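# Reassemble the aquarium canister filter with two arms

## Task

Rebuild the aquarium filter so that both trays sit fully down inside the canister, the rubber ring lies in the groove on the canister rim, and the head is fitted with both latches hooked onto the canister and both levers raised. The filter must be left upright.

## Robot and tools

Robot: two seven-joint arms, left_arm and right_arm, each ending in a parallel gripper. Scene frame: origin at table-top height midway between the nominal bases, +x out over the table, +y toward left_arm, +z up. The calibrated bases are left_arm at (-0.004, +0.336, +0.049) m and right_arm at (+0.022, -0.286, +0.049) m, both turned very slightly about z. Arm names do not match image sides. A camera stand sits behind the arms. Gripper axes: fingers point along its +z and open and close along its y. The reported end_effector_position is the spot between the pads when closed; closed fingertips reach about 19 mm past it, open ones about 6 mm.

The row of 16 numbers: every movement argument is a single row covering both arms, all values in [-1, 1]. Order: left dx, dy, dz, rx, ry, rz, left gripper position, left gripper speed, then the same eight for the right arm. dx..rz are an offset, not a pose: they count from that arm's Hand target as it stood when the action or move began, along that Hand target's own axes. 1.0 equals 0.6 m of travel or 180 degrees; rx, ry, rz form one rotation vector. Every row in one action, and every target in one move list, counts from that same starting Hand target, never from the previous row, so repeating an offset moves the arm further. Six zeros for an arm means: command its current Hand target again. Gripper position is absolute: +1 fully open (85 mm), 0 about 45 mm, -1 closed; the mapping is uneven, so check position_measured_pct (about 50 minus 50 times the position number). Gripper speed runs from about 20 mm/s at -1, through 85 at 0, to 150 at +1; faster closes from a centimetre or more wider than the object, asked a centimetre or more narrower, grip hardest (roughly 100 N per pad slow, up to about 240 N fast). Always resend each gripper's intended numbers, since 0 is a real command.

Tools:
- execute_actions(actions, cameras): actions is a list of actions; each action is up to 15 rows at 1/30 s steps, and a short action repeats its final row to fill 15 steps. An empty list returns state plus all cameras and the scene number.
- move(target, speed, blend, blocking, cameras): straight-line paths from the Hand targets to one row, or to a list of up to 15 rows (all offsets from the same start). speed in m/s, 0.002 to 0.5, default 0.25 (turns capped at twice that in rad/s and at 0.873 rad/s); one value or one per target. blend in metres rounds corners in a list; 0 stops at each. Paths last at least 0.5 s, at most 10 s. Finger changes in later targets apply once everything is at rest there. There is no obstacle avoidance. Result adds a move: line with the ending (done, off_target, moving, held, fault) and active limits (paced = clipped pose, held = steps withheld).
- wait(seconds 0 to 10): let time pass holding commands; a running move continues.
- stop: brakes a running move; fingers keep going.
- zoom_image(camera, region [x0,y0,x1,y1] pixels, at most 504x504): closer view from the latest image of cam_high, cam_low, cam_left_wrist or cam_right_wrist (all 896x504).
- clear_fault(arm): clears a reported torque fault on that arm.
- finished_scene(scene): ends the current scene, giving its number; irreversible. The assembly must stay correct without the robot holding it.

Results: end_effector_position (m) and end_effector_quat_wxyz in the scene frame, possibly off by a few cm at long reach. Hand target is the last commanded pose after a 32-degree orientation clip; grippers often rest short of it, and a fresh action (even zeros) re-asks; if still short, send the gap as an offset. object_status: 0 moving, 1 blocked opening, 2 stopped on an object before the requested position (firm grip), 3 reached requested position or pads met (empty or soft grip). motor_current_ma near 1000 on a held object, near 0 in air; readings at 98 or above mean pads touching. Hold the position number steady about 1.3 s to read a stop. Also reported: joint positions, velocities, torques (positive toward larger joint angle), Flange force along gripper axes (includes held weight, noisy), motor temperatures, Wrist depth grids (7x7 cells of mm, 164 to 4000, '-' for none), and step readings for action calls.

Motion facts: joint speed caps 1.39 rad/s (first four joints) and 1.22 rad/s (last three); large moves may finish after the result returns. Joint ranges include shoulder ±2.250, elbow ±2.580, wrist pitch ±2.100 rad. Large wrist turns can swing the elbow. To grip, command a position narrower than the part; to release, a few mm wider. Stalled fingers re-close on their own if the part slips.

Cautions: arms are stiff, so targets a few mm past a firm contact press very hard; to stop pressing, command the target back behind the gripper. Fast moves hit harder and overshoot. Avoid arm-to-arm contact (a clearance check helps but is not complete, and fingers closing onto the other gripper count as a press). Torque faults (joint torque limits 104.5 and 51.3 N m, or a joint more than 5 degrees off plan) stop the arm until clear_fault. Hot motors (60 °C warning, 75 °C sagging stop) come from holding loads, stretched arms or pushing against unreachable poses. Do not drop parts, release moving parts, slam, twist hard, grip hard on parts still resting on something, or let anything leave the table. Loose objects may occasionally be nudged.

Each tool is called after ">>>" as name(argument=value, ...) on one line, values as JSON.

## Session

>>> execute_actions(actions=[])

Scene clock: 0.00 s.
left_arm: end_effector_position=(+0.2173, -0.4761, +0.1823) position_measured_pct=0.0 object_status=3 motor_current_ma=0 end_effector_quat_wxyz=(+0.548, +0.716, -0.382, +0.204) | right_arm: end_effector_position=(+0.5864, -0.5784, +0.3607) position_measured_pct=0.0 object_status=3 motor_current_ma=0 end_effector_quat_wxyz=(-0.103, +0.974, -0.025, +0.198)
Joint positions: left_arm=[1.568 1.421 -1.169 1.299 -0.51 -1.268 0.459] | right_arm=[0.395 0.678 0.499 1.038 -0.744 1.374 -0.737]
Joint velocities: within noise
Joint torques (N m): no reading
Motor temperatures (°C): left_arm=[43 46 41 42 48 51 46] | right_arm=[46 45 38 39 50 47 48]
Flange force (N): no reading
Wrist depth (mm): cam_left_wrist=[1553 1567 1542 1524 1493 1470 1441 / 550 1602 1586 1560 1535 1507 1483 / 501 607 1629 1609 1590 1567 1528 / 443 548 1641 1637 1633 1594 1579 / 403 490 585 1691 1649 1649 1621 / 369 442 529 639 1704 1696 1691 / 340 402 474 561 1749 1745 1722] | cam_right_wrist=[1658 703 670 646 620 596 575 / 706 675 643 614 595 580 558 / 680 649 621 594 575 558 538 / 646 623 599 578 560 540 522 / 628 599 578 557 542 523 505 / 599 581 560 539 523 505 486 / 557 558 540 522 506 489 470]
Hand target: left_arm +0.2173, -0.4761, +0.1823; +0.548, +0.716, -0.382, +0.204 | right_arm +0.5864, -0.5784, +0.3607; -0.103, +0.974, -0.025, +0.198
Tool commands: left_gripper/position=+1.0 left_gripper/speed=+1.0 right_gripper/position=+1.0 right_gripper/speed=+1.0

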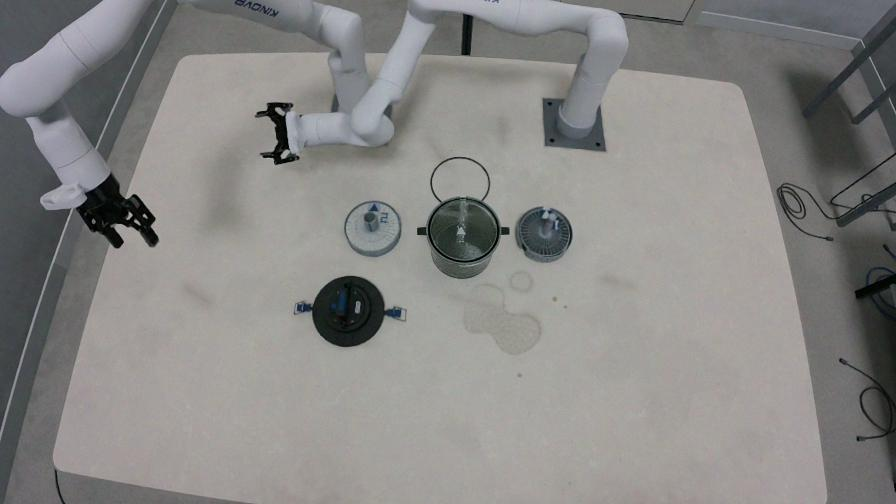

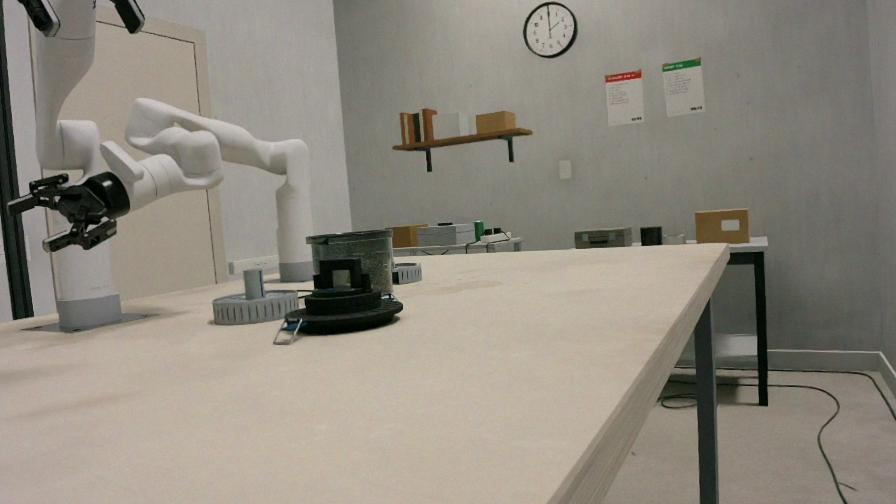

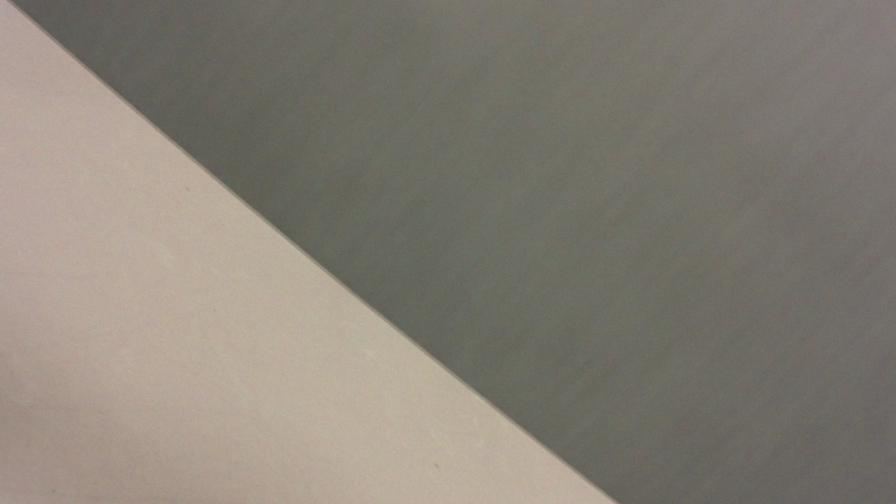

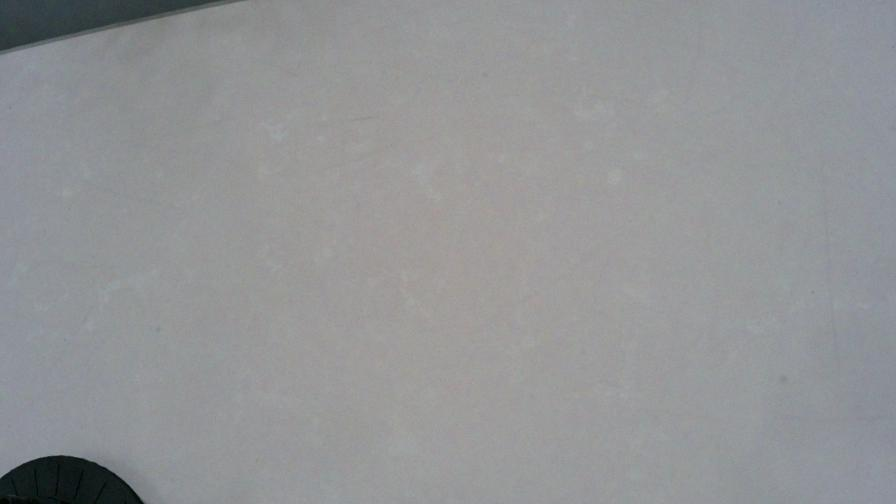

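>>> zoom_image(camera="cam_high", region=[280, 140, 420, 360])

>>> zoom_image(camera="cam_high", region=[410, 140, 590, 290])

>>> zoom_image(camera="cam_low", region=[200, 210, 440, 360])

>>> zoom_image(camera="cam_high", region=[280, 260, 420, 360])

>>> zoom_image(camera="cam_high", region=[220, 20, 620, 245])

Scaled by 2.291 from the camera's 896x504 image, which has a finer 1280x720 frame.

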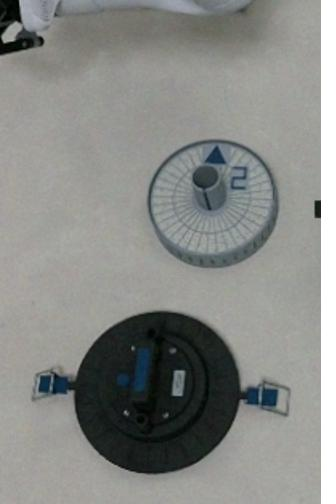

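Scaled by 2.800 from the camera's 896x504 image, which has a finer 1280x720 frame.

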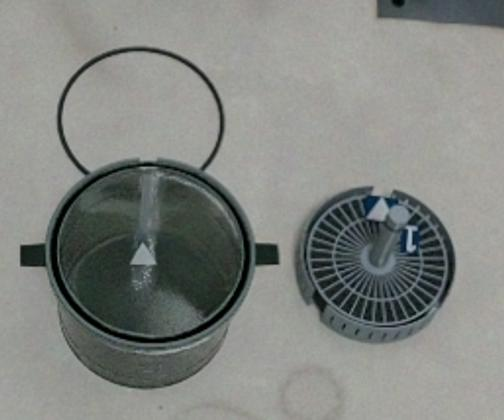

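Scaled by 2.100 from the camera's 896x504 image, which has a finer 1280x720 frame.

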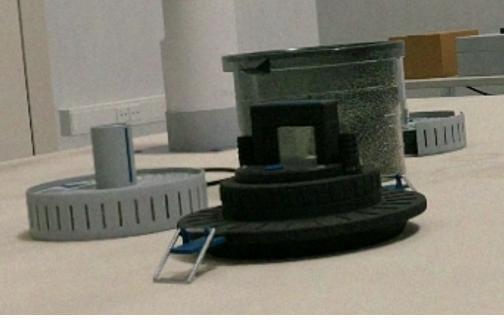

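Scaled by 3.600 from the camera's 896x504 image, which has a finer 1280x720 frame.

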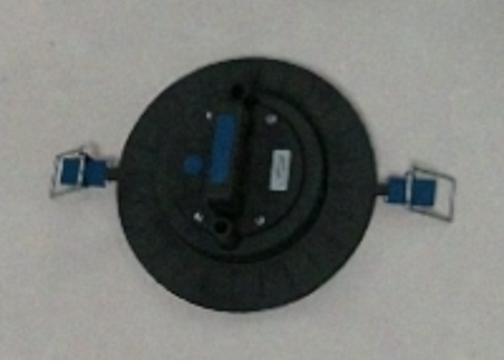

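Scaled by 1.260 from the camera's 896x504 image, which has a finer 1280x720 frame.

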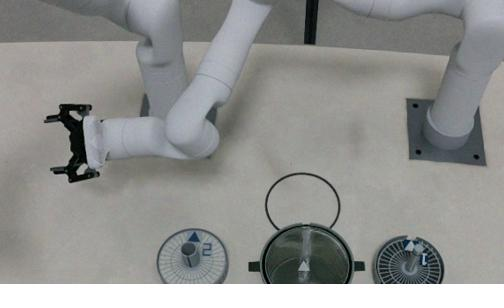

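>>> move(target=[-0.081,0.084,-0.648,0.386,-0.144,-0.269,1,1,0,0,0,0,0,0,1,1], cameras=["cam_high","cam_low"])

Scene clock: 10.27 s.
left_arm: end_effector_position=(+0.1971, -0.1003, +0.3025) position_measured_pct=0.0 object_status=3 motor_current_ma=0 end_effector_quat_wxyz=(+0.000, +1.000, +0.000, +0.000) | right_arm: end_effector_position=(+0.5864, -0.5784, +0.3607) position_measured_pct=0.0 object_status=3 motor_current_ma=0 end_effector_quat_wxyz=(-0.103, +0.974, -0.025, +0.198)
Joint positions: left_arm=[1.805 0.967 -1.665 1.417 -2.161 -1.735 1.884] | right_arm=[0.395 0.678 0.499 1.038 -0.744 1.374 -0.737]
Joint torques (N m): left_arm=[-0.49 -18.39 -7.67 -2.76 -0.02 -0.4 -0.18] | right_arm=[1.11 -21.11 2.25 -8.04 -1.4 -0.24 -0.04]
Flange force (N): left_arm=[2.2 7.8 -2.9] | right_arm=[3.1 -1.1 -1.1]
Wrist depth (mm): cam_left_wrist=[445 444 445 446 415 414 447 / 444 446 446 446 447 420 449 / 446 447 446 447 448 449 449 / 445 445 448 448 449 448 450 / 448 448 448 448 450 449 450 / 447 448 447 450 450 451 451 / 448 450 448 451 450 450 452] | cam_right_wrist=[1645 705 667 643 619 598 576 / 708 673 644 617 594 578 555 / 680 650 621 598 575 557 539 / 653 623 598 575 558 541 521 / 626 601 578 559 540 522 502 / 603 578 560 542 522 507 487 / 557 557 539 522 508 489 469]
Hand target: left_arm +0.1971, -0.1003, +0.3025; +0.000, +1.000, +0.000, +0.000 | right_arm +0.5864, -0.5784, +0.3607; -0.103, +0.974, -0.025, +0.198
Off the commanded pose: left_arm 0.000 m, 0 deg | right_arm 0.000 m, 0 deg.
move: done
Images, in order (width x height): cam_high 896x504, cam_low 896x504.

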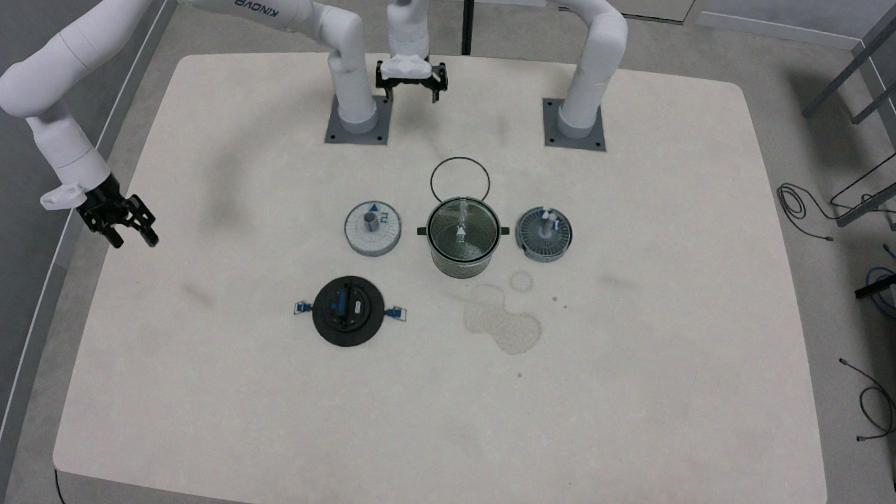

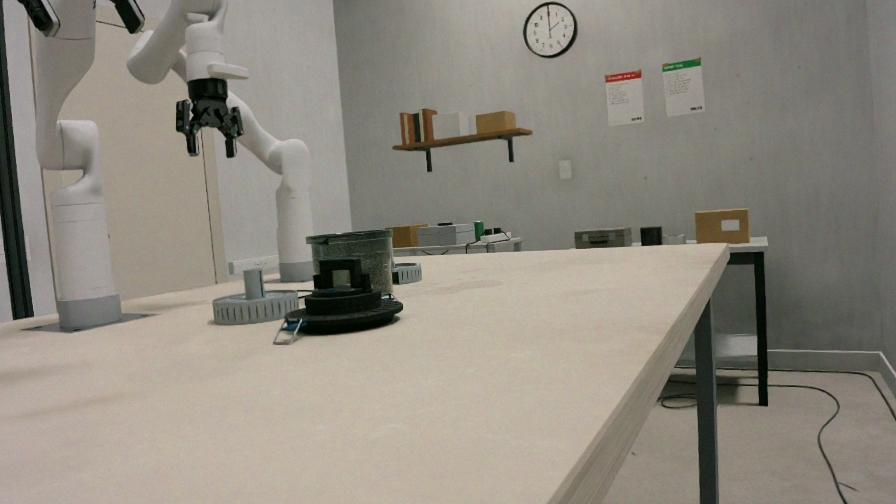

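>>> move(target=[0.222,-0.333,-0.25,0,0,0,1,1,-0.232,-0.40,-0.169,-0.067,-0.128,-0.016,1,1], cameras=["all"])

Scene clock: 14.30 s.
left_arm: end_effector_position=(+0.3305, +0.0994, +0.4525) position_measured_pct=0.0 object_status=3 motor_current_ma=0 end_effector_quat_wxyz=(+0.000, +1.000, +0.000, +0.000) | right_arm: end_effector_position=(+0.4207, -0.3507, +0.4496) position_measured_pct=0.0 object_status=3 motor_current_ma=0 end_effector_quat_wxyz=(+0.001, +1.000, +0.000, -0.002)
Joint positions: left_arm=[1.382 0.654 -1.706 1.25 -2.45 -1.906 1.482] | right_arm=[-0.322 0.235 0.565 1.32 -0.122 1.624 -1.344]
Joint torques (N m): left_arm=[-0.6 -14.27 -5.61 -4.3 0.04 -0.44 -0.2] | right_arm=[1.12 -11.91 1.55 -7.92 -0.12 0 -0.07]
Flange force (N): left_arm=[4.6 5.3 -5.6] | right_arm=[0.9 -2.2 -3.2]
Wrist depth (mm): cam_left_wrist=[590 593 597 597 596 597 600 / 593 595 594 598 601 601 599 / 594 569 594 599 598 599 598 / 594 567 568 596 599 599 570 / 596 569 598 598 601 601 572 / 596 600 599 597 602 603 605 / 598 602 601 597 603 605 605] | cam_right_wrist=[602 578 547 600 600 598 595 / 604 578 551 600 598 599 597 / 601 599 577 598 599 594 596 / 602 600 598 599 597 597 596 / 602 569 597 597 598 596 595 / 603 568 581 599 597 597 597 / 603 568 598 597 598 595 594]
Hand target: left_arm +0.3305, +0.0994, +0.4525; +0.000, +1.000, +0.000, +0.000 | right_arm +0.4207, -0.3507, +0.4497; +0.001, +1.000, +0.000, -0.002
Off the commanded pose: left_arm 0.000 m, 0 deg | right_arm 0.000 m, 0 deg.
move: done

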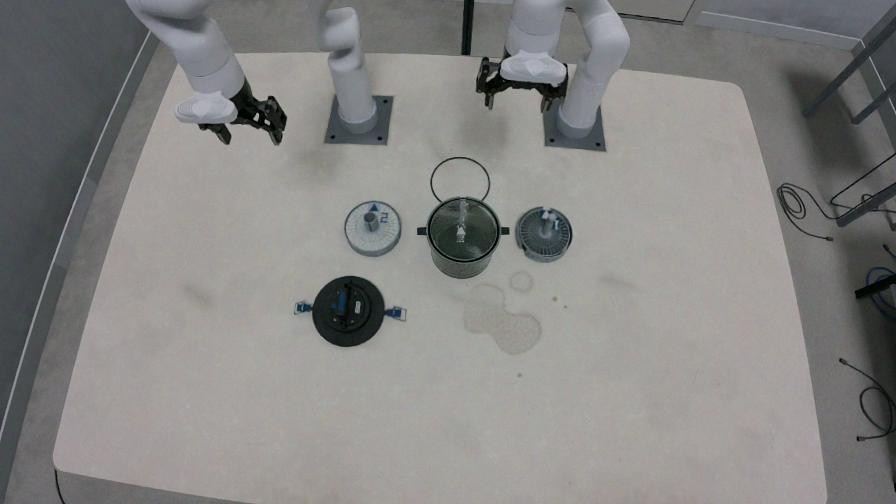

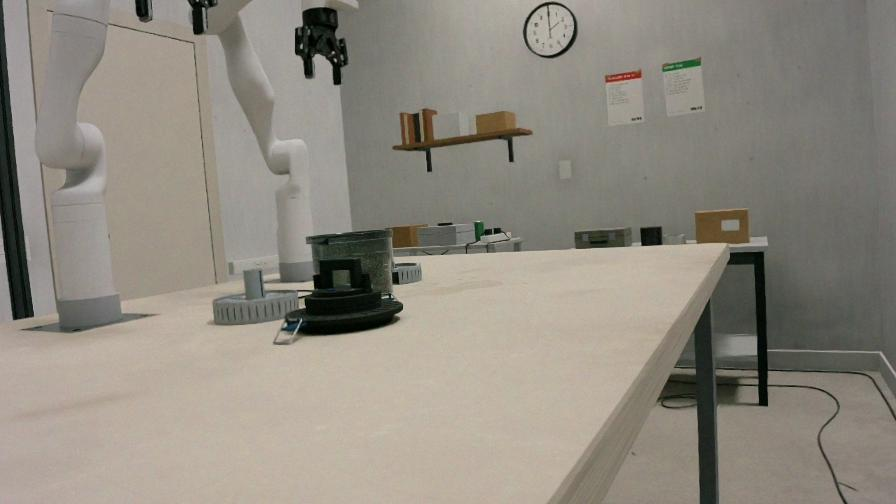

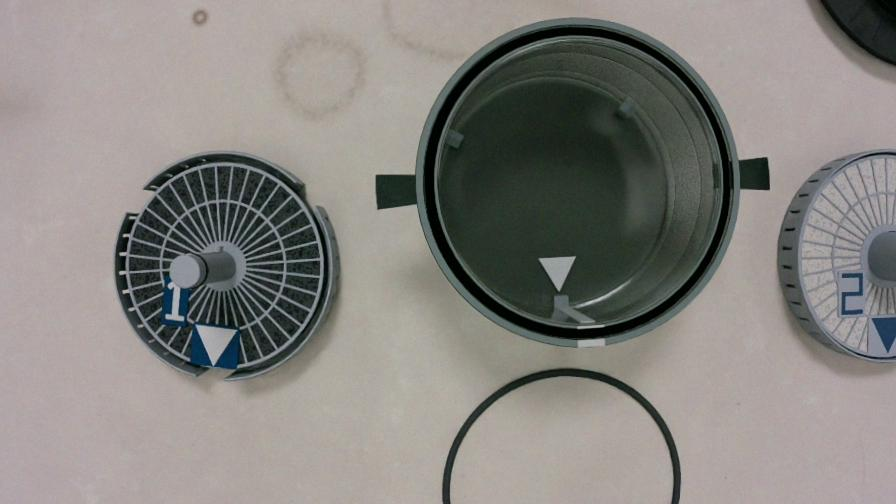

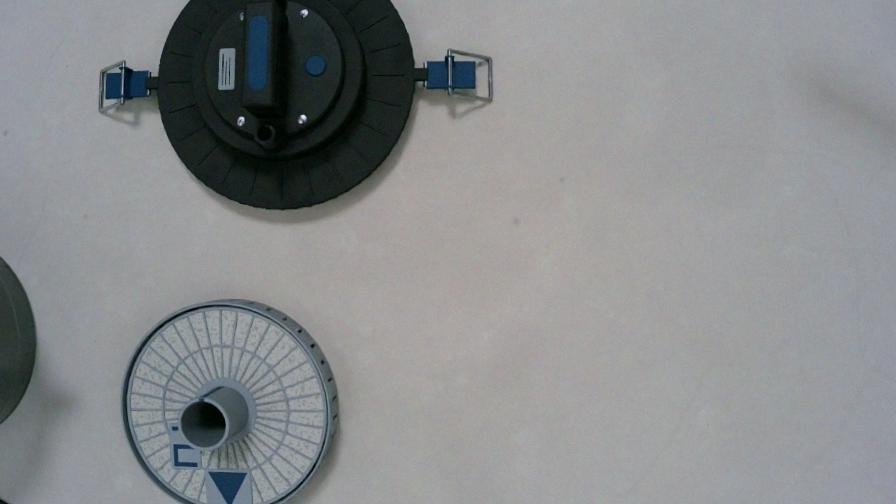

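>>> zoom_image(camera="cam_left_wrist", region=[370, 0, 790, 360])

>>> zoom_image(camera="cam_left_wrist", region=[90, 130, 370, 400])

>>> zoom_image(camera="cam_right_wrist", region=[80, 0, 500, 220])

>>> zoom_image(camera="cam_right_wrist", region=[100, 280, 360, 504])

Scaled by 1.200 from the camera's 896x504 image, which has a finer 1280x720 frame.

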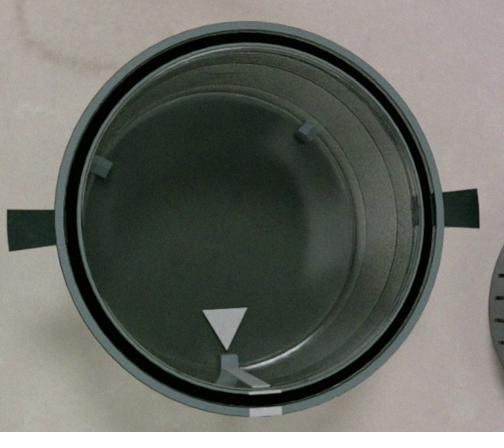

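Scaled by 1.800 from the camera's 896x504 image, which has a finer 1280x720 frame.

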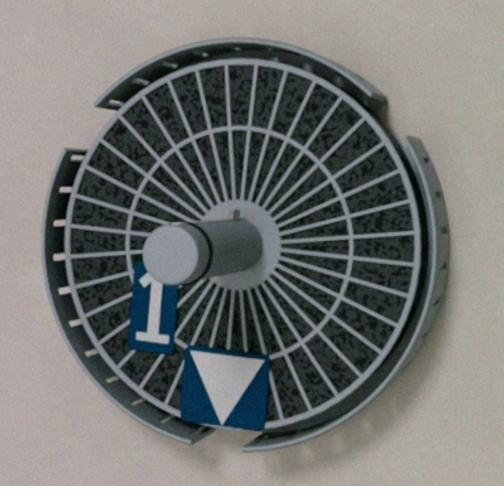

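Scaled by 1.200 from the camera's 896x504 image, which has a finer 1280x720 frame.

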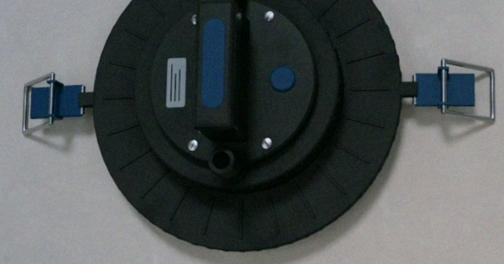

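Scaled by 1.938 from the camera's 896x504 image, which has a finer 1280x720 frame.

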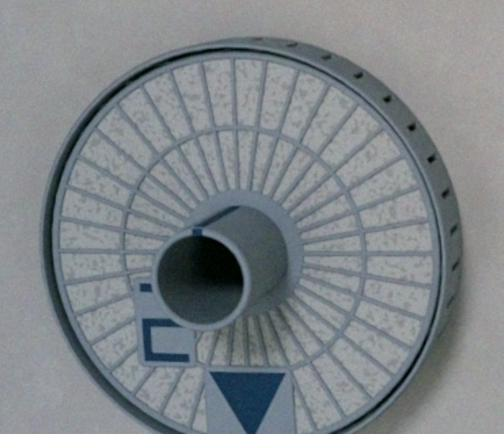

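>>> move(target=[0,0,0,0,0,0.25,1,1,0,0,0,0,0,0.25,1,1], cameras=["cam_left_wrist","cam_right_wrist"])

Scene clock: 21.73 s.
left_arm: end_effector_position=(+0.3305, +0.0994, +0.4525) position_measured_pct=0.0 object_status=3 motor_current_ma=0 end_effector_quat_wxyz=(+0.000, +0.924, -0.383, +0.000) | right_arm: end_effector_position=(+0.4207, -0.3506, +0.4496) position_measured_pct=0.0 object_status=3 motor_current_ma=0 end_effector_quat_wxyz=(+0.002, +0.924, -0.383, -0.001)
Joint positions: left_arm=[1.379 0.537 -1.5 1.25 -2.589 -1.81 0.826] | right_arm=[-0.414 0.25 0.7 1.323 -0.157 1.628 -2.092]
Joint torques (N m): left_arm=[-0.68 -13.52 -4.78 -5.15 0.09 -0.43 -0.2] | right_arm=[1.13 -11.53 1.79 -7.93 -0.05 0.06 -0.04]
Flange force (N): left_arm=[6.8 0.9 -5.7] | right_arm=[-1.5 -2.0 -2.7]
Wrist depth (mm): cam_left_wrist=[593 594 594 598 597 569 601 / 591 594 598 596 601 601 604 / 593 595 597 599 602 602 601 / 593 596 598 598 597 599 603 / 595 596 599 599 601 602 601 / 594 569 573 600 599 602 603 / 597 569 571 600 598 604 607] | cam_right_wrist=[601 604 602 599 600 599 597 / 602 603 603 597 598 598 596 / 601 580 601 600 599 596 595 / 580 548 600 597 598 598 599 / 577 553 599 599 597 597 598 / 601 580 599 598 599 597 596 / 598 601 571 599 597 596 596]
Hand target: left_arm +0.3305, +0.0994, +0.4525; +0.000, +0.924, -0.383, +0.000 | right_arm +0.4207, -0.3507, +0.4497; +0.002, +0.924, -0.383, -0.001
Off the commanded pose: left_arm 0.000 m, 0 deg | right_arm 0.000 m, 0 deg.
move: done
Images, in order (width x height): cam_left_wrist 896x504, cam_right_wrist 896x504.

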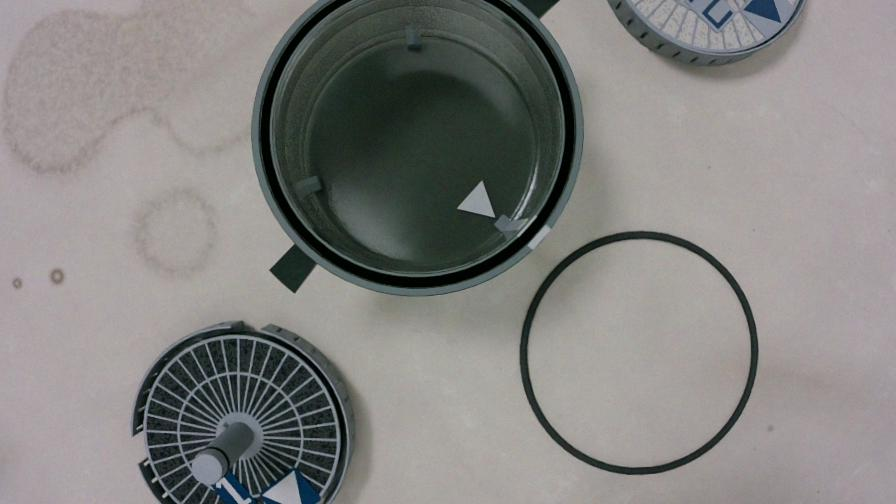

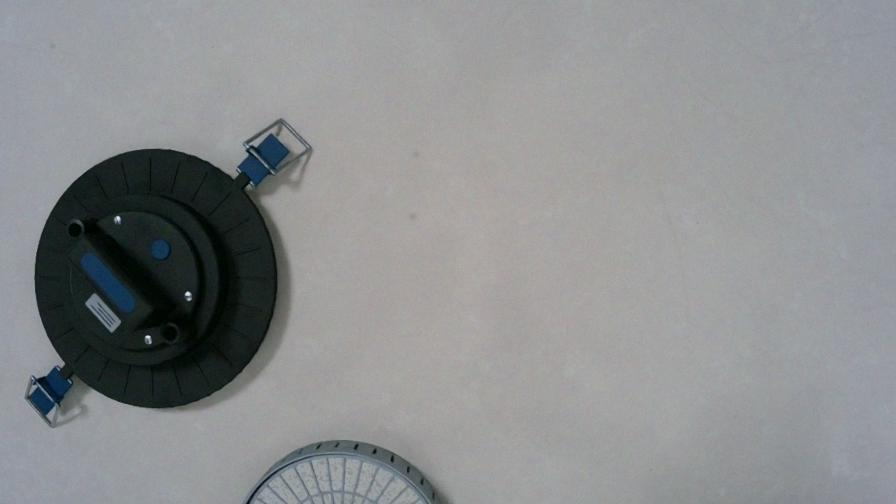

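>>> move(target=[-0.158,-0.148,0.2,0,0,-0.25,1,1,-0.292,-0.057,0.2,0,0,-0.25,1,1], cameras=["cam_left_wrist","cam_right_wrist"])

Scene clock: 28.67 s.
left_arm: end_effector_position=(+0.3263, +0.2293, +0.3325) position_measured_pct=0.0 object_status=3 motor_current_ma=0 end_effector_quat_wxyz=(+0.000, +1.000, +0.000, +0.000) | right_arm: end_effector_position=(+0.3208, -0.2028, +0.3297) position_measured_pct=0.0 object_status=3 motor_current_ma=0 end_effector_quat_wxyz=(+0.001, +1.000, +0.000, -0.002)
Joint positions: left_arm=[1.322 0.629 -1.721 1.77 -2.519 -1.497 1.088] | right_arm=[-0.755 0.033 0.415 1.911 -0.013 1.204 -1.904]
Joint torques (N m): left_arm=[-0.62 -10.91 -5.55 -4.98 0.02 -0.42 -0.22] | right_arm=[1.13 -8.05 0.45 -7.47 -0.09 0.02 -0.06]
Flange force (N): left_arm=[4.8 3.8 -4.2] | right_arm=[0.4 -2.5 -2.9]
Wrist depth (mm): cam_left_wrist=[473 475 476 476 476 479 479 / 474 475 475 476 478 477 480 / 475 474 448 450 478 363 481 / 477 476 449 449 479 484 483 / 475 477 450 450 481 479 482 / 475 478 479 451 481 481 482 / 476 478 480 479 482 481 483] | cam_right_wrist=[481 482 479 478 478 476 477 / 480 482 479 480 478 477 479 / 480 481 479 446 478 478 476 / 481 481 449 448 449 478 477 / 481 480 480 448 447 477 477 / 483 480 478 450 476 476 477 / 481 479 479 478 477 476 475]
Hand target: left_arm +0.3262, +0.2293, +0.3325; +0.000, +1.000, +0.000, +0.000 | right_arm +0.3208, -0.2028, +0.3297; +0.001, +1.000, +0.000, -0.002
Off the commanded pose: left_arm 0.000 m, 0 deg | right_arm 0.000 m, 0 deg.
move: done
Images, in order (width x height): cam_left_wrist 896x504, cam_right_wrist 896x504.

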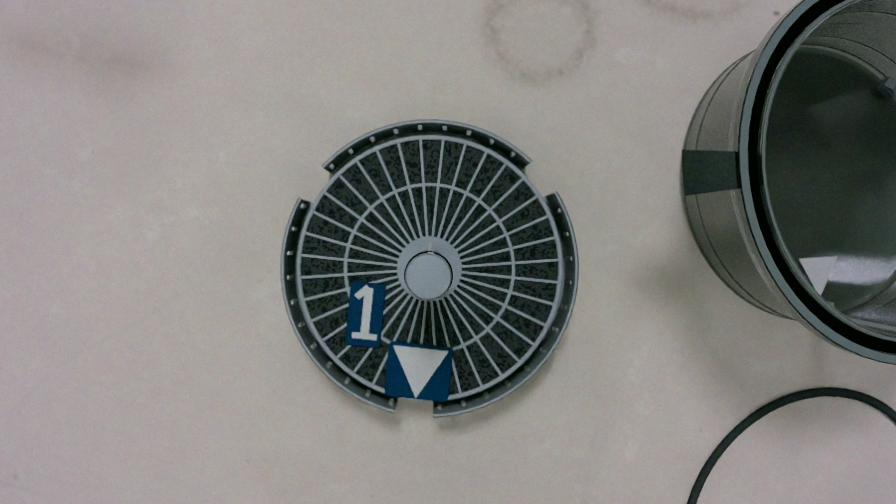

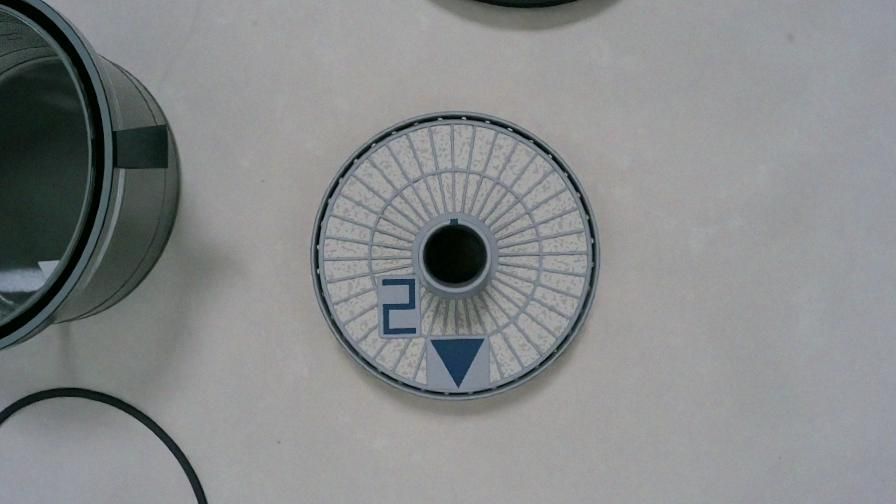

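>>> move(target=[0.057,0.338,-0.046,0,0,0,1,1,0.348,0.10,-0.117,0,0,0,1,1], cameras=["cam_left_wrist","cam_right_wrist"])

>>> zoom_image(camera="cam_left_wrist", region=[190, 0, 694, 504])

>>> zoom_image(camera="cam_right_wrist", region=[190, 0, 694, 504])

Scene clock: 37.10 s.
left_arm: end_effector_position=(+0.3604, +0.0264, +0.3601) position_measured_pct=0.0 object_status=3 motor_current_ma=0 end_effector_quat_wxyz=(+0.000, +1.000, +0.000, +0.000) | right_arm: end_effector_position=(+0.5297, -0.2628, +0.3993) position_measured_pct=0.0 object_status=3 motor_current_ma=0 end_effector_quat_wxyz=(+0.001, +1.000, +0.000, -0.002)
Joint positions: left_arm=[1.351 0.82 -1.57 1.289 -2.302 -1.761 1.565] | right_arm=[-0.377 0.513 0.526 1.095 -0.247 1.595 -1.483]
Joint torques (N m): left_arm=[-0.63 -17.77 -6.71 -3.66 -0.02 -0.41 -0.15] | right_arm=[1.19 -17.5 2.45 -7.83 -0.1 0.01 -0.05]
Flange force (N): left_arm=[5.2 6.4 -4.0] | right_arm=[1.1 -2.3 -2.6]
Wrist depth (mm): cam_left_wrist=[502 501 503 502 504 505 483 / 500 503 505 505 507 506 507 / 501 503 503 506 506 507 508 / 475 475 506 506 507 508 477 / 474 483 506 507 505 510 478 / 475 505 505 507 508 510 478 / 504 506 508 509 510 510 510] | cam_right_wrist=[552 550 549 550 550 546 547 / 553 550 548 525 548 544 546 / 552 551 530 496 548 548 544 / 551 548 527 494 545 546 547 / 551 548 529 501 545 547 546 / 550 548 548 549 546 545 547 / 551 550 549 548 546 546 548]
Hand target: left_arm +0.3604, +0.0264, +0.3601; +0.000, +1.000, +0.000, +0.000 | right_arm +0.5297, -0.2628, +0.3993; +0.001, +1.000, +0.000, -0.002
Off the commanded pose: left_arm 0.000 m, 0 deg | right_arm 0.000 m, 0 deg.
move: done
Images, in order (width x height): cam_left_wrist 896x504, cam_right_wrist 896x504.

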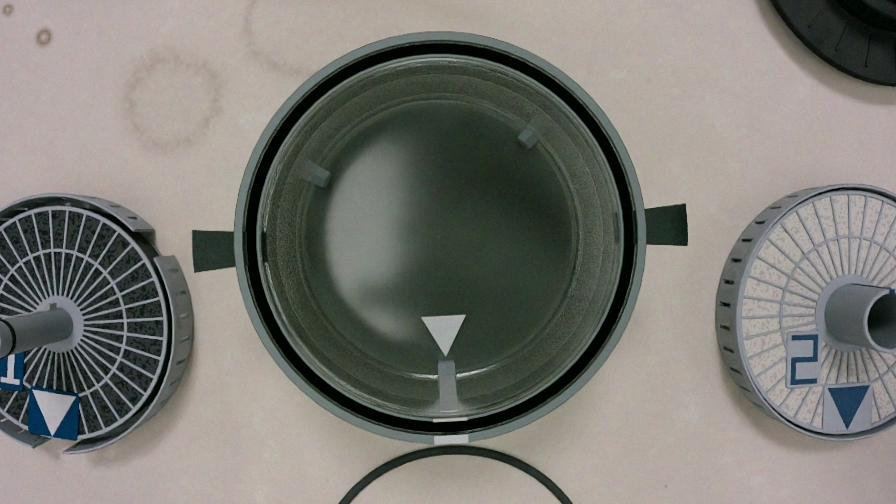

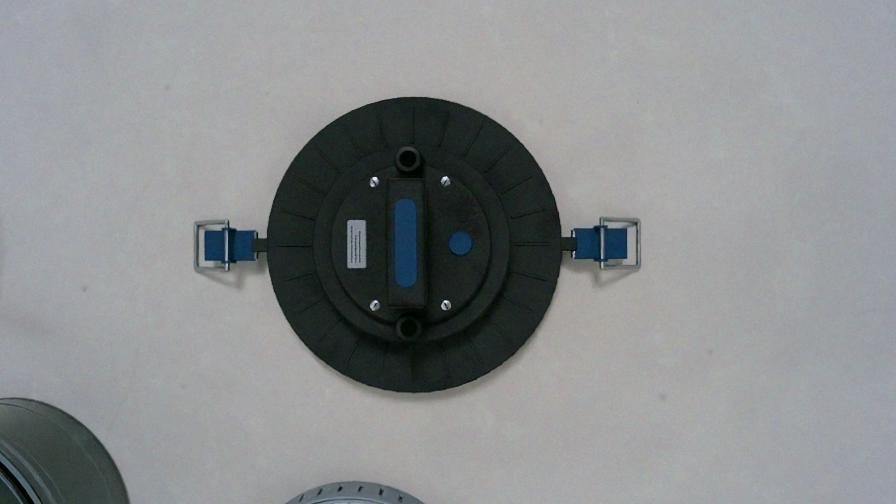

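Scaled by 1.000.

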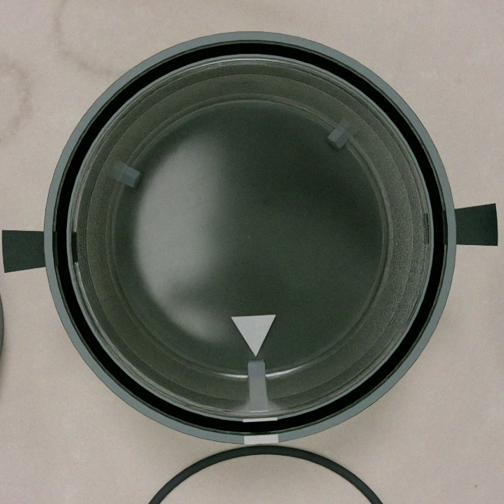

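Scaled by 1.000.

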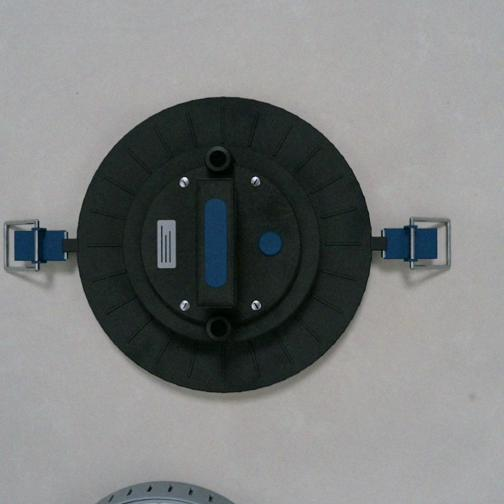

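>>> move(target=[0.0193,-0.3427,0.1835,0,0,0,1,1,0,0,0,0,0,0,1,1], cameras=["cam_left_wrist","cam_low"])

>>> zoom_image(camera="cam_low", region=[200, 150, 500, 350])

Scene clock: 43.23 s.
left_arm: end_effector_position=(+0.3720, +0.2320, +0.2500) position_measured_pct=0.0 object_status=3 motor_current_ma=0 end_effector_quat_wxyz=(+0.000, +1.000, +0.000, +0.000) | right_arm: end_effector_position=(+0.5297, -0.2628, +0.3993) position_measured_pct=0.0 object_status=3 motor_current_ma=0 end_effector_quat_wxyz=(+0.001, +1.000, +0.000, -0.002)
Joint positions: left_arm=[1.112 0.789 -1.543 1.819 -2.334 -1.378 0.958] | right_arm=[-0.377 0.513 0.526 1.095 -0.247 1.595 -1.483]
Joint torques (N m): left_arm=[-0.67 -14.12 -6.58 -3.8 0.04 -0.43 -0.12] | right_arm=[1.12 -17.43 2.44 -7.81 -0.08 0.03 -0.05]
Flange force (N): left_arm=[6.1 3.7 -2.5] | right_arm=[1.1 -2.1 -2.6]
Wrist depth (mm): cam_left_wrist=[391 393 393 393 394 396 396 / 391 393 394 394 394 397 397 / 393 392 394 394 397 397 398 / 393 393 394 366 396 396 398 / 393 394 367 367 367 397 278 / 393 396 367 367 368 398 400 / 395 395 367 368 369 398 400] | cam_right_wrist=[552 553 548 548 547 547 546 / 551 551 549 527 547 548 546 / 550 549 526 497 548 546 544 / 550 548 525 494 545 547 546 / 553 552 526 500 547 546 546 / 550 550 548 546 547 545 546 / 550 549 546 549 548 548 545]
Hand target: left_arm +0.3720, +0.2321, +0.2500; +0.000, +1.000, +0.000, +0.000 | right_arm +0.5297, -0.2628, +0.3993; +0.001, +1.000, +0.000, -0.002
Off the commanded pose: left_arm 0.000 m, 0 deg | right_arm 0.000 m, 0 deg.
move: done
Images, in order (width x height): cam_low 896x504, cam_left_wrist 896x504.

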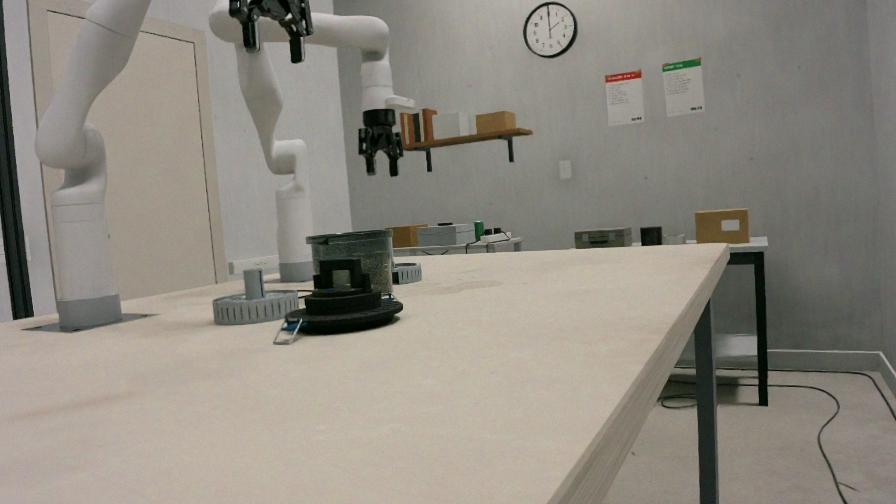

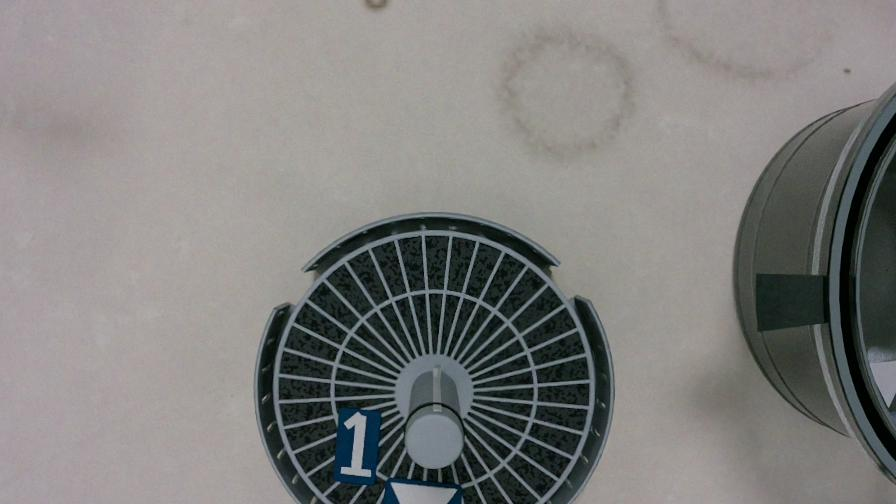

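Scaled by 1.680 from the camera's 896x504 image, which has a finer 1280x720 frame.

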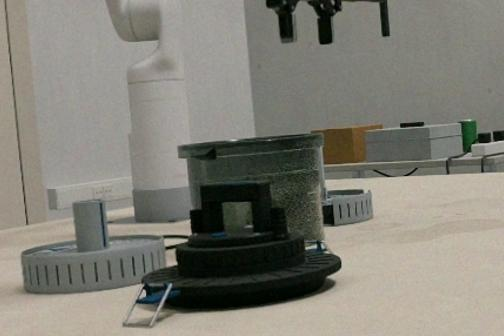

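>>> move(target=[0,0,0.2417,0,0,0,1,1,0,0,0,0,0,0,1,1], speed=0.12, cameras=["cam_low"])

>>> zoom_image(camera="cam_low", region=[300, 180, 500, 300])

Scene clock: 45.80 s.
left_arm: end_effector_position=(+0.3719, +0.2321, +0.1049) position_measured_pct=0.0 object_status=3 motor_current_ma=0 end_effector_quat_wxyz=(+0.000, +1.000, +0.000, +0.000) | right_arm: end_effector_position=(+0.5297, -0.2628, +0.3993) position_measured_pct=0.0 object_status=3 motor_current_ma=0 end_effector_quat_wxyz=(+0.001, +1.000, +0.000, -0.002)
Joint positions: left_arm=[0.994 0.999 -1.299 2.002 -2.028 -1.125 0.753] | right_arm=[-0.377 0.513 0.526 1.095 -0.247 1.595 -1.483]
Joint torques (N m): left_arm=[-0.59 -16.1 -6.8 -1.4 0.02 -0.41 -0.19] | right_arm=[1.13 -17.5 2.54 -7.84 -0.08 0 -0.06]
Flange force (N): left_arm=[6.6 3.9 -0.1] | right_arm=[1.2 -2.1 -2.6]
Wrist depth (mm): cam_left_wrist=[248 248 249 249 250 251 251 / 248 248 250 249 251 250 252 / 249 249 250 250 251 251 252 / 249 249 222 222 248 251 252 / 249 250 221 222 222 252 253 / 249 221 222 222 222 231 252 / 249 222 221 221 223 223 253] | cam_right_wrist=[552 551 548 548 548 545 546 / 550 549 548 527 546 545 547 / 553 552 526 493 548 548 547 / 550 548 525 496 544 545 544 / 551 549 527 502 548 545 547 / 552 550 548 550 548 548 545 / 551 548 550 547 547 547 544]
Hand target: left_arm +0.3719, +0.2321, +0.1049; +0.000, +1.000, +0.000, +0.000 | right_arm +0.5297, -0.2628, +0.3993; +0.001, +1.000, +0.000, -0.002
Off the commanded pose: left_arm 0.000 m, 0 deg | right_arm 0.000 m, 0 deg.
move: done
Images, in order (width x height): cam_low 896x504.

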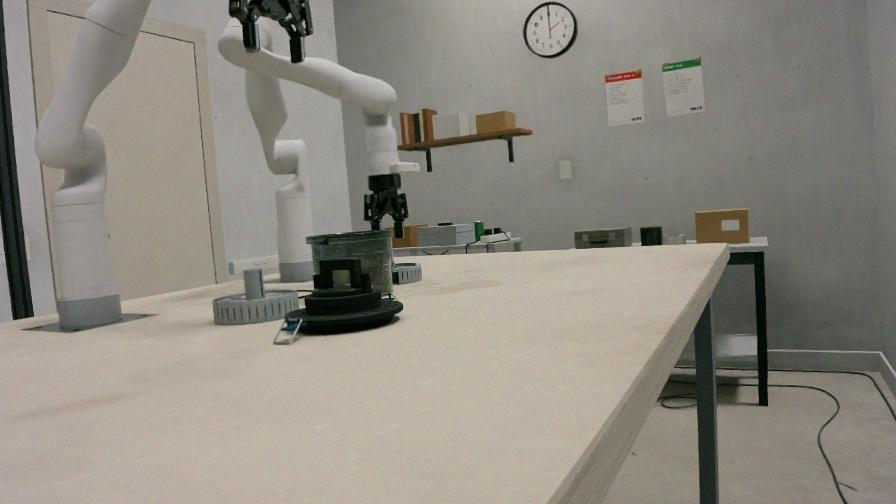

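Scaled by 2.520 from the camera's 896x504 image, which has a finer 1280x720 frame.

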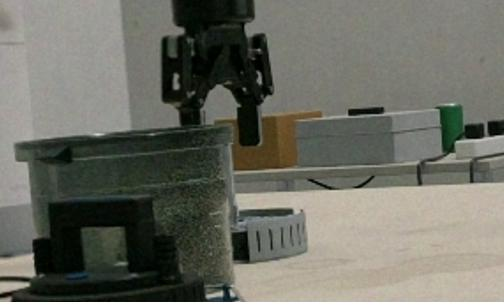

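>>> move(target=[0,0,0,0,0,0,-0.8,-1,0,0,0,0,0,0,1,1], cameras=["cam_left_wrist"])

Scene clock: 50.60 s.
left_arm: end_effector_position=(+0.3719, +0.2321, +0.1049) position_measured_pct=80.5 object_status=0 motor_current_ma=1000 end_effector_quat_wxyz=(+0.000, +1.000, +0.000, +0.000) | right_arm: end_effector_position=(+0.5297, -0.2628, +0.3993) position_measured_pct=0.0 object_status=3 motor_current_ma=0 end_effector_quat_wxyz=(+0.001, +1.000, +0.000, -0.002)
Joint positions: left_arm=[0.994 0.999 -1.299 2.002 -2.028 -1.125 0.753] | right_arm=[-0.377 0.513 0.526 1.095 -0.247 1.595 -1.483]
Joint torques (N m): left_arm=[-1.09 -13.54 -5.02 -0.61 0.37 -0.19 -0.23] | right_arm=[1.16 -17.5 2.46 -7.81 -0.09 0.03 -0.08]
Flange force (N): left_arm=[5.3 4.9 -10.0] | right_arm=[1.2 -2.2 -2.6]
Wrist depth (mm): cam_left_wrist=[248 249 249 249 250 250 251 / 248 249 249 250 251 251 252 / 248 249 249 250 251 251 251 / 249 249 222 221 247 251 252 / 249 250 221 222 222 252 253 / 250 221 221 222 223 232 253 / 250 222 221 221 222 223 253] | cam_right_wrist=[550 548 549 548 548 548 545 / 549 550 548 525 545 547 548 / 551 548 528 495 546 548 548 / 551 551 525 493 545 547 547 / 553 550 525 502 547 546 544 / 550 548 550 545 548 545 544 / 548 548 547 548 546 546 546]
Hand target: left_arm +0.3719, +0.2321, +0.1049; +0.000, +1.000, +0.000, +0.000 | right_arm +0.5297, -0.2628, +0.3993; +0.001, +1.000, +0.000, -0.002
Off the commanded pose: left_arm 0.000 m, 0 deg | right_arm 0.000 m, 0 deg.
move: done
Images, in order (width x height): cam_left_wrist 896x504.

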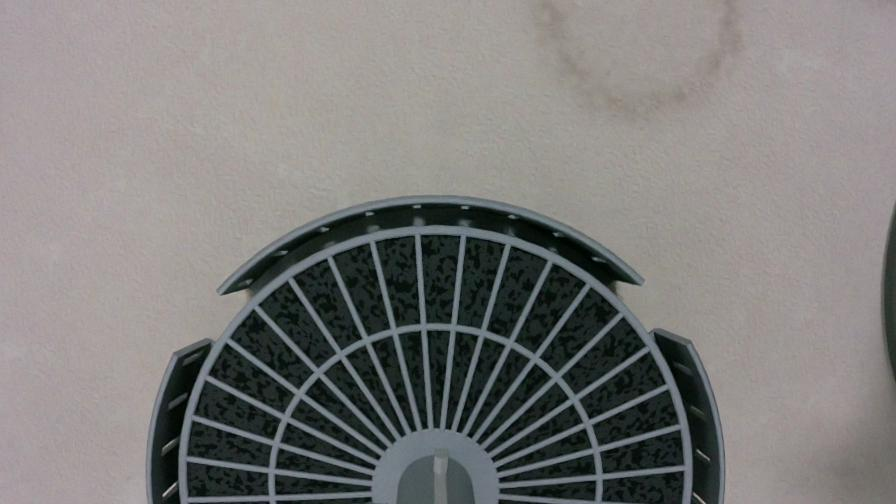

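>>> move(target=[0,0,-0.05,0,0,0,-0.8,-1,0,0,0,0,0,0,1,1], speed=0.08, cameras=["cam_left_wrist"])

Scene clock: 51.80 s.
left_arm: end_effector_position=(+0.3719, +0.2321, +0.1349) position_measured_pct=80.5 object_status=2 motor_current_ma=1000 end_effector_quat_wxyz=(+0.000, +1.000, +0.000, +0.000) | right_arm: end_effector_position=(+0.5297, -0.2628, +0.3993) position_measured_pct=0.0 object_status=3 motor_current_ma=0 end_effector_quat_wxyz=(+0.001, +1.000, +0.000, -0.002)
Joint positions: left_arm=[1.02 0.95 -1.354 1.977 -2.101 -1.17 0.798] | right_arm=[-0.377 0.513 0.526 1.095 -0.247 1.595 -1.483]
Joint torques (N m): left_arm=[-0.63 -15.98 -7.13 -2.14 0.02 -0.43 -0.19] | right_arm=[1.1 -17.38 2.45 -7.84 -0.09 0.01 -0.05]
Flange force (N): left_arm=[6.5 3.9 0.6] | right_arm=[0.9 -2.1 -2.6]
Wrist depth (mm): cam_left_wrist=[277 278 279 279 280 280 281 / 277 278 279 279 280 280 282 / 278 278 279 280 280 281 281 / 277 279 247 222 247 282 282 / 279 279 222 222 222 282 282 / 279 222 222 222 222 223 283 / 279 222 222 221 222 223 283] | cam_right_wrist=[551 550 550 545 547 546 548 / 551 549 550 525 548 550 546 / 553 549 524 495 547 546 546 / 552 548 527 493 547 546 546 / 550 548 528 500 545 546 546 / 551 551 550 549 550 547 545 / 550 550 547 549 547 546 545]
Hand target: left_arm +0.3720, +0.2321, +0.1349; +0.000, +1.000, +0.000, +0.000 | right_arm +0.5297, -0.2628, +0.3993; +0.001, +1.000, +0.000, -0.002
Off the commanded pose: left_arm 0.000 m, 0 deg | right_arm 0.000 m, 0 deg.
move: done
Images, in order (width x height): cam_left_wrist 896x504.

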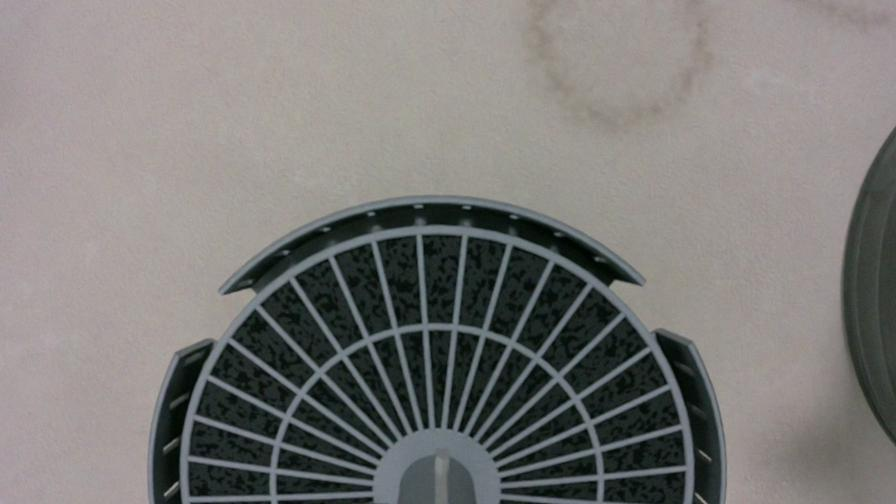

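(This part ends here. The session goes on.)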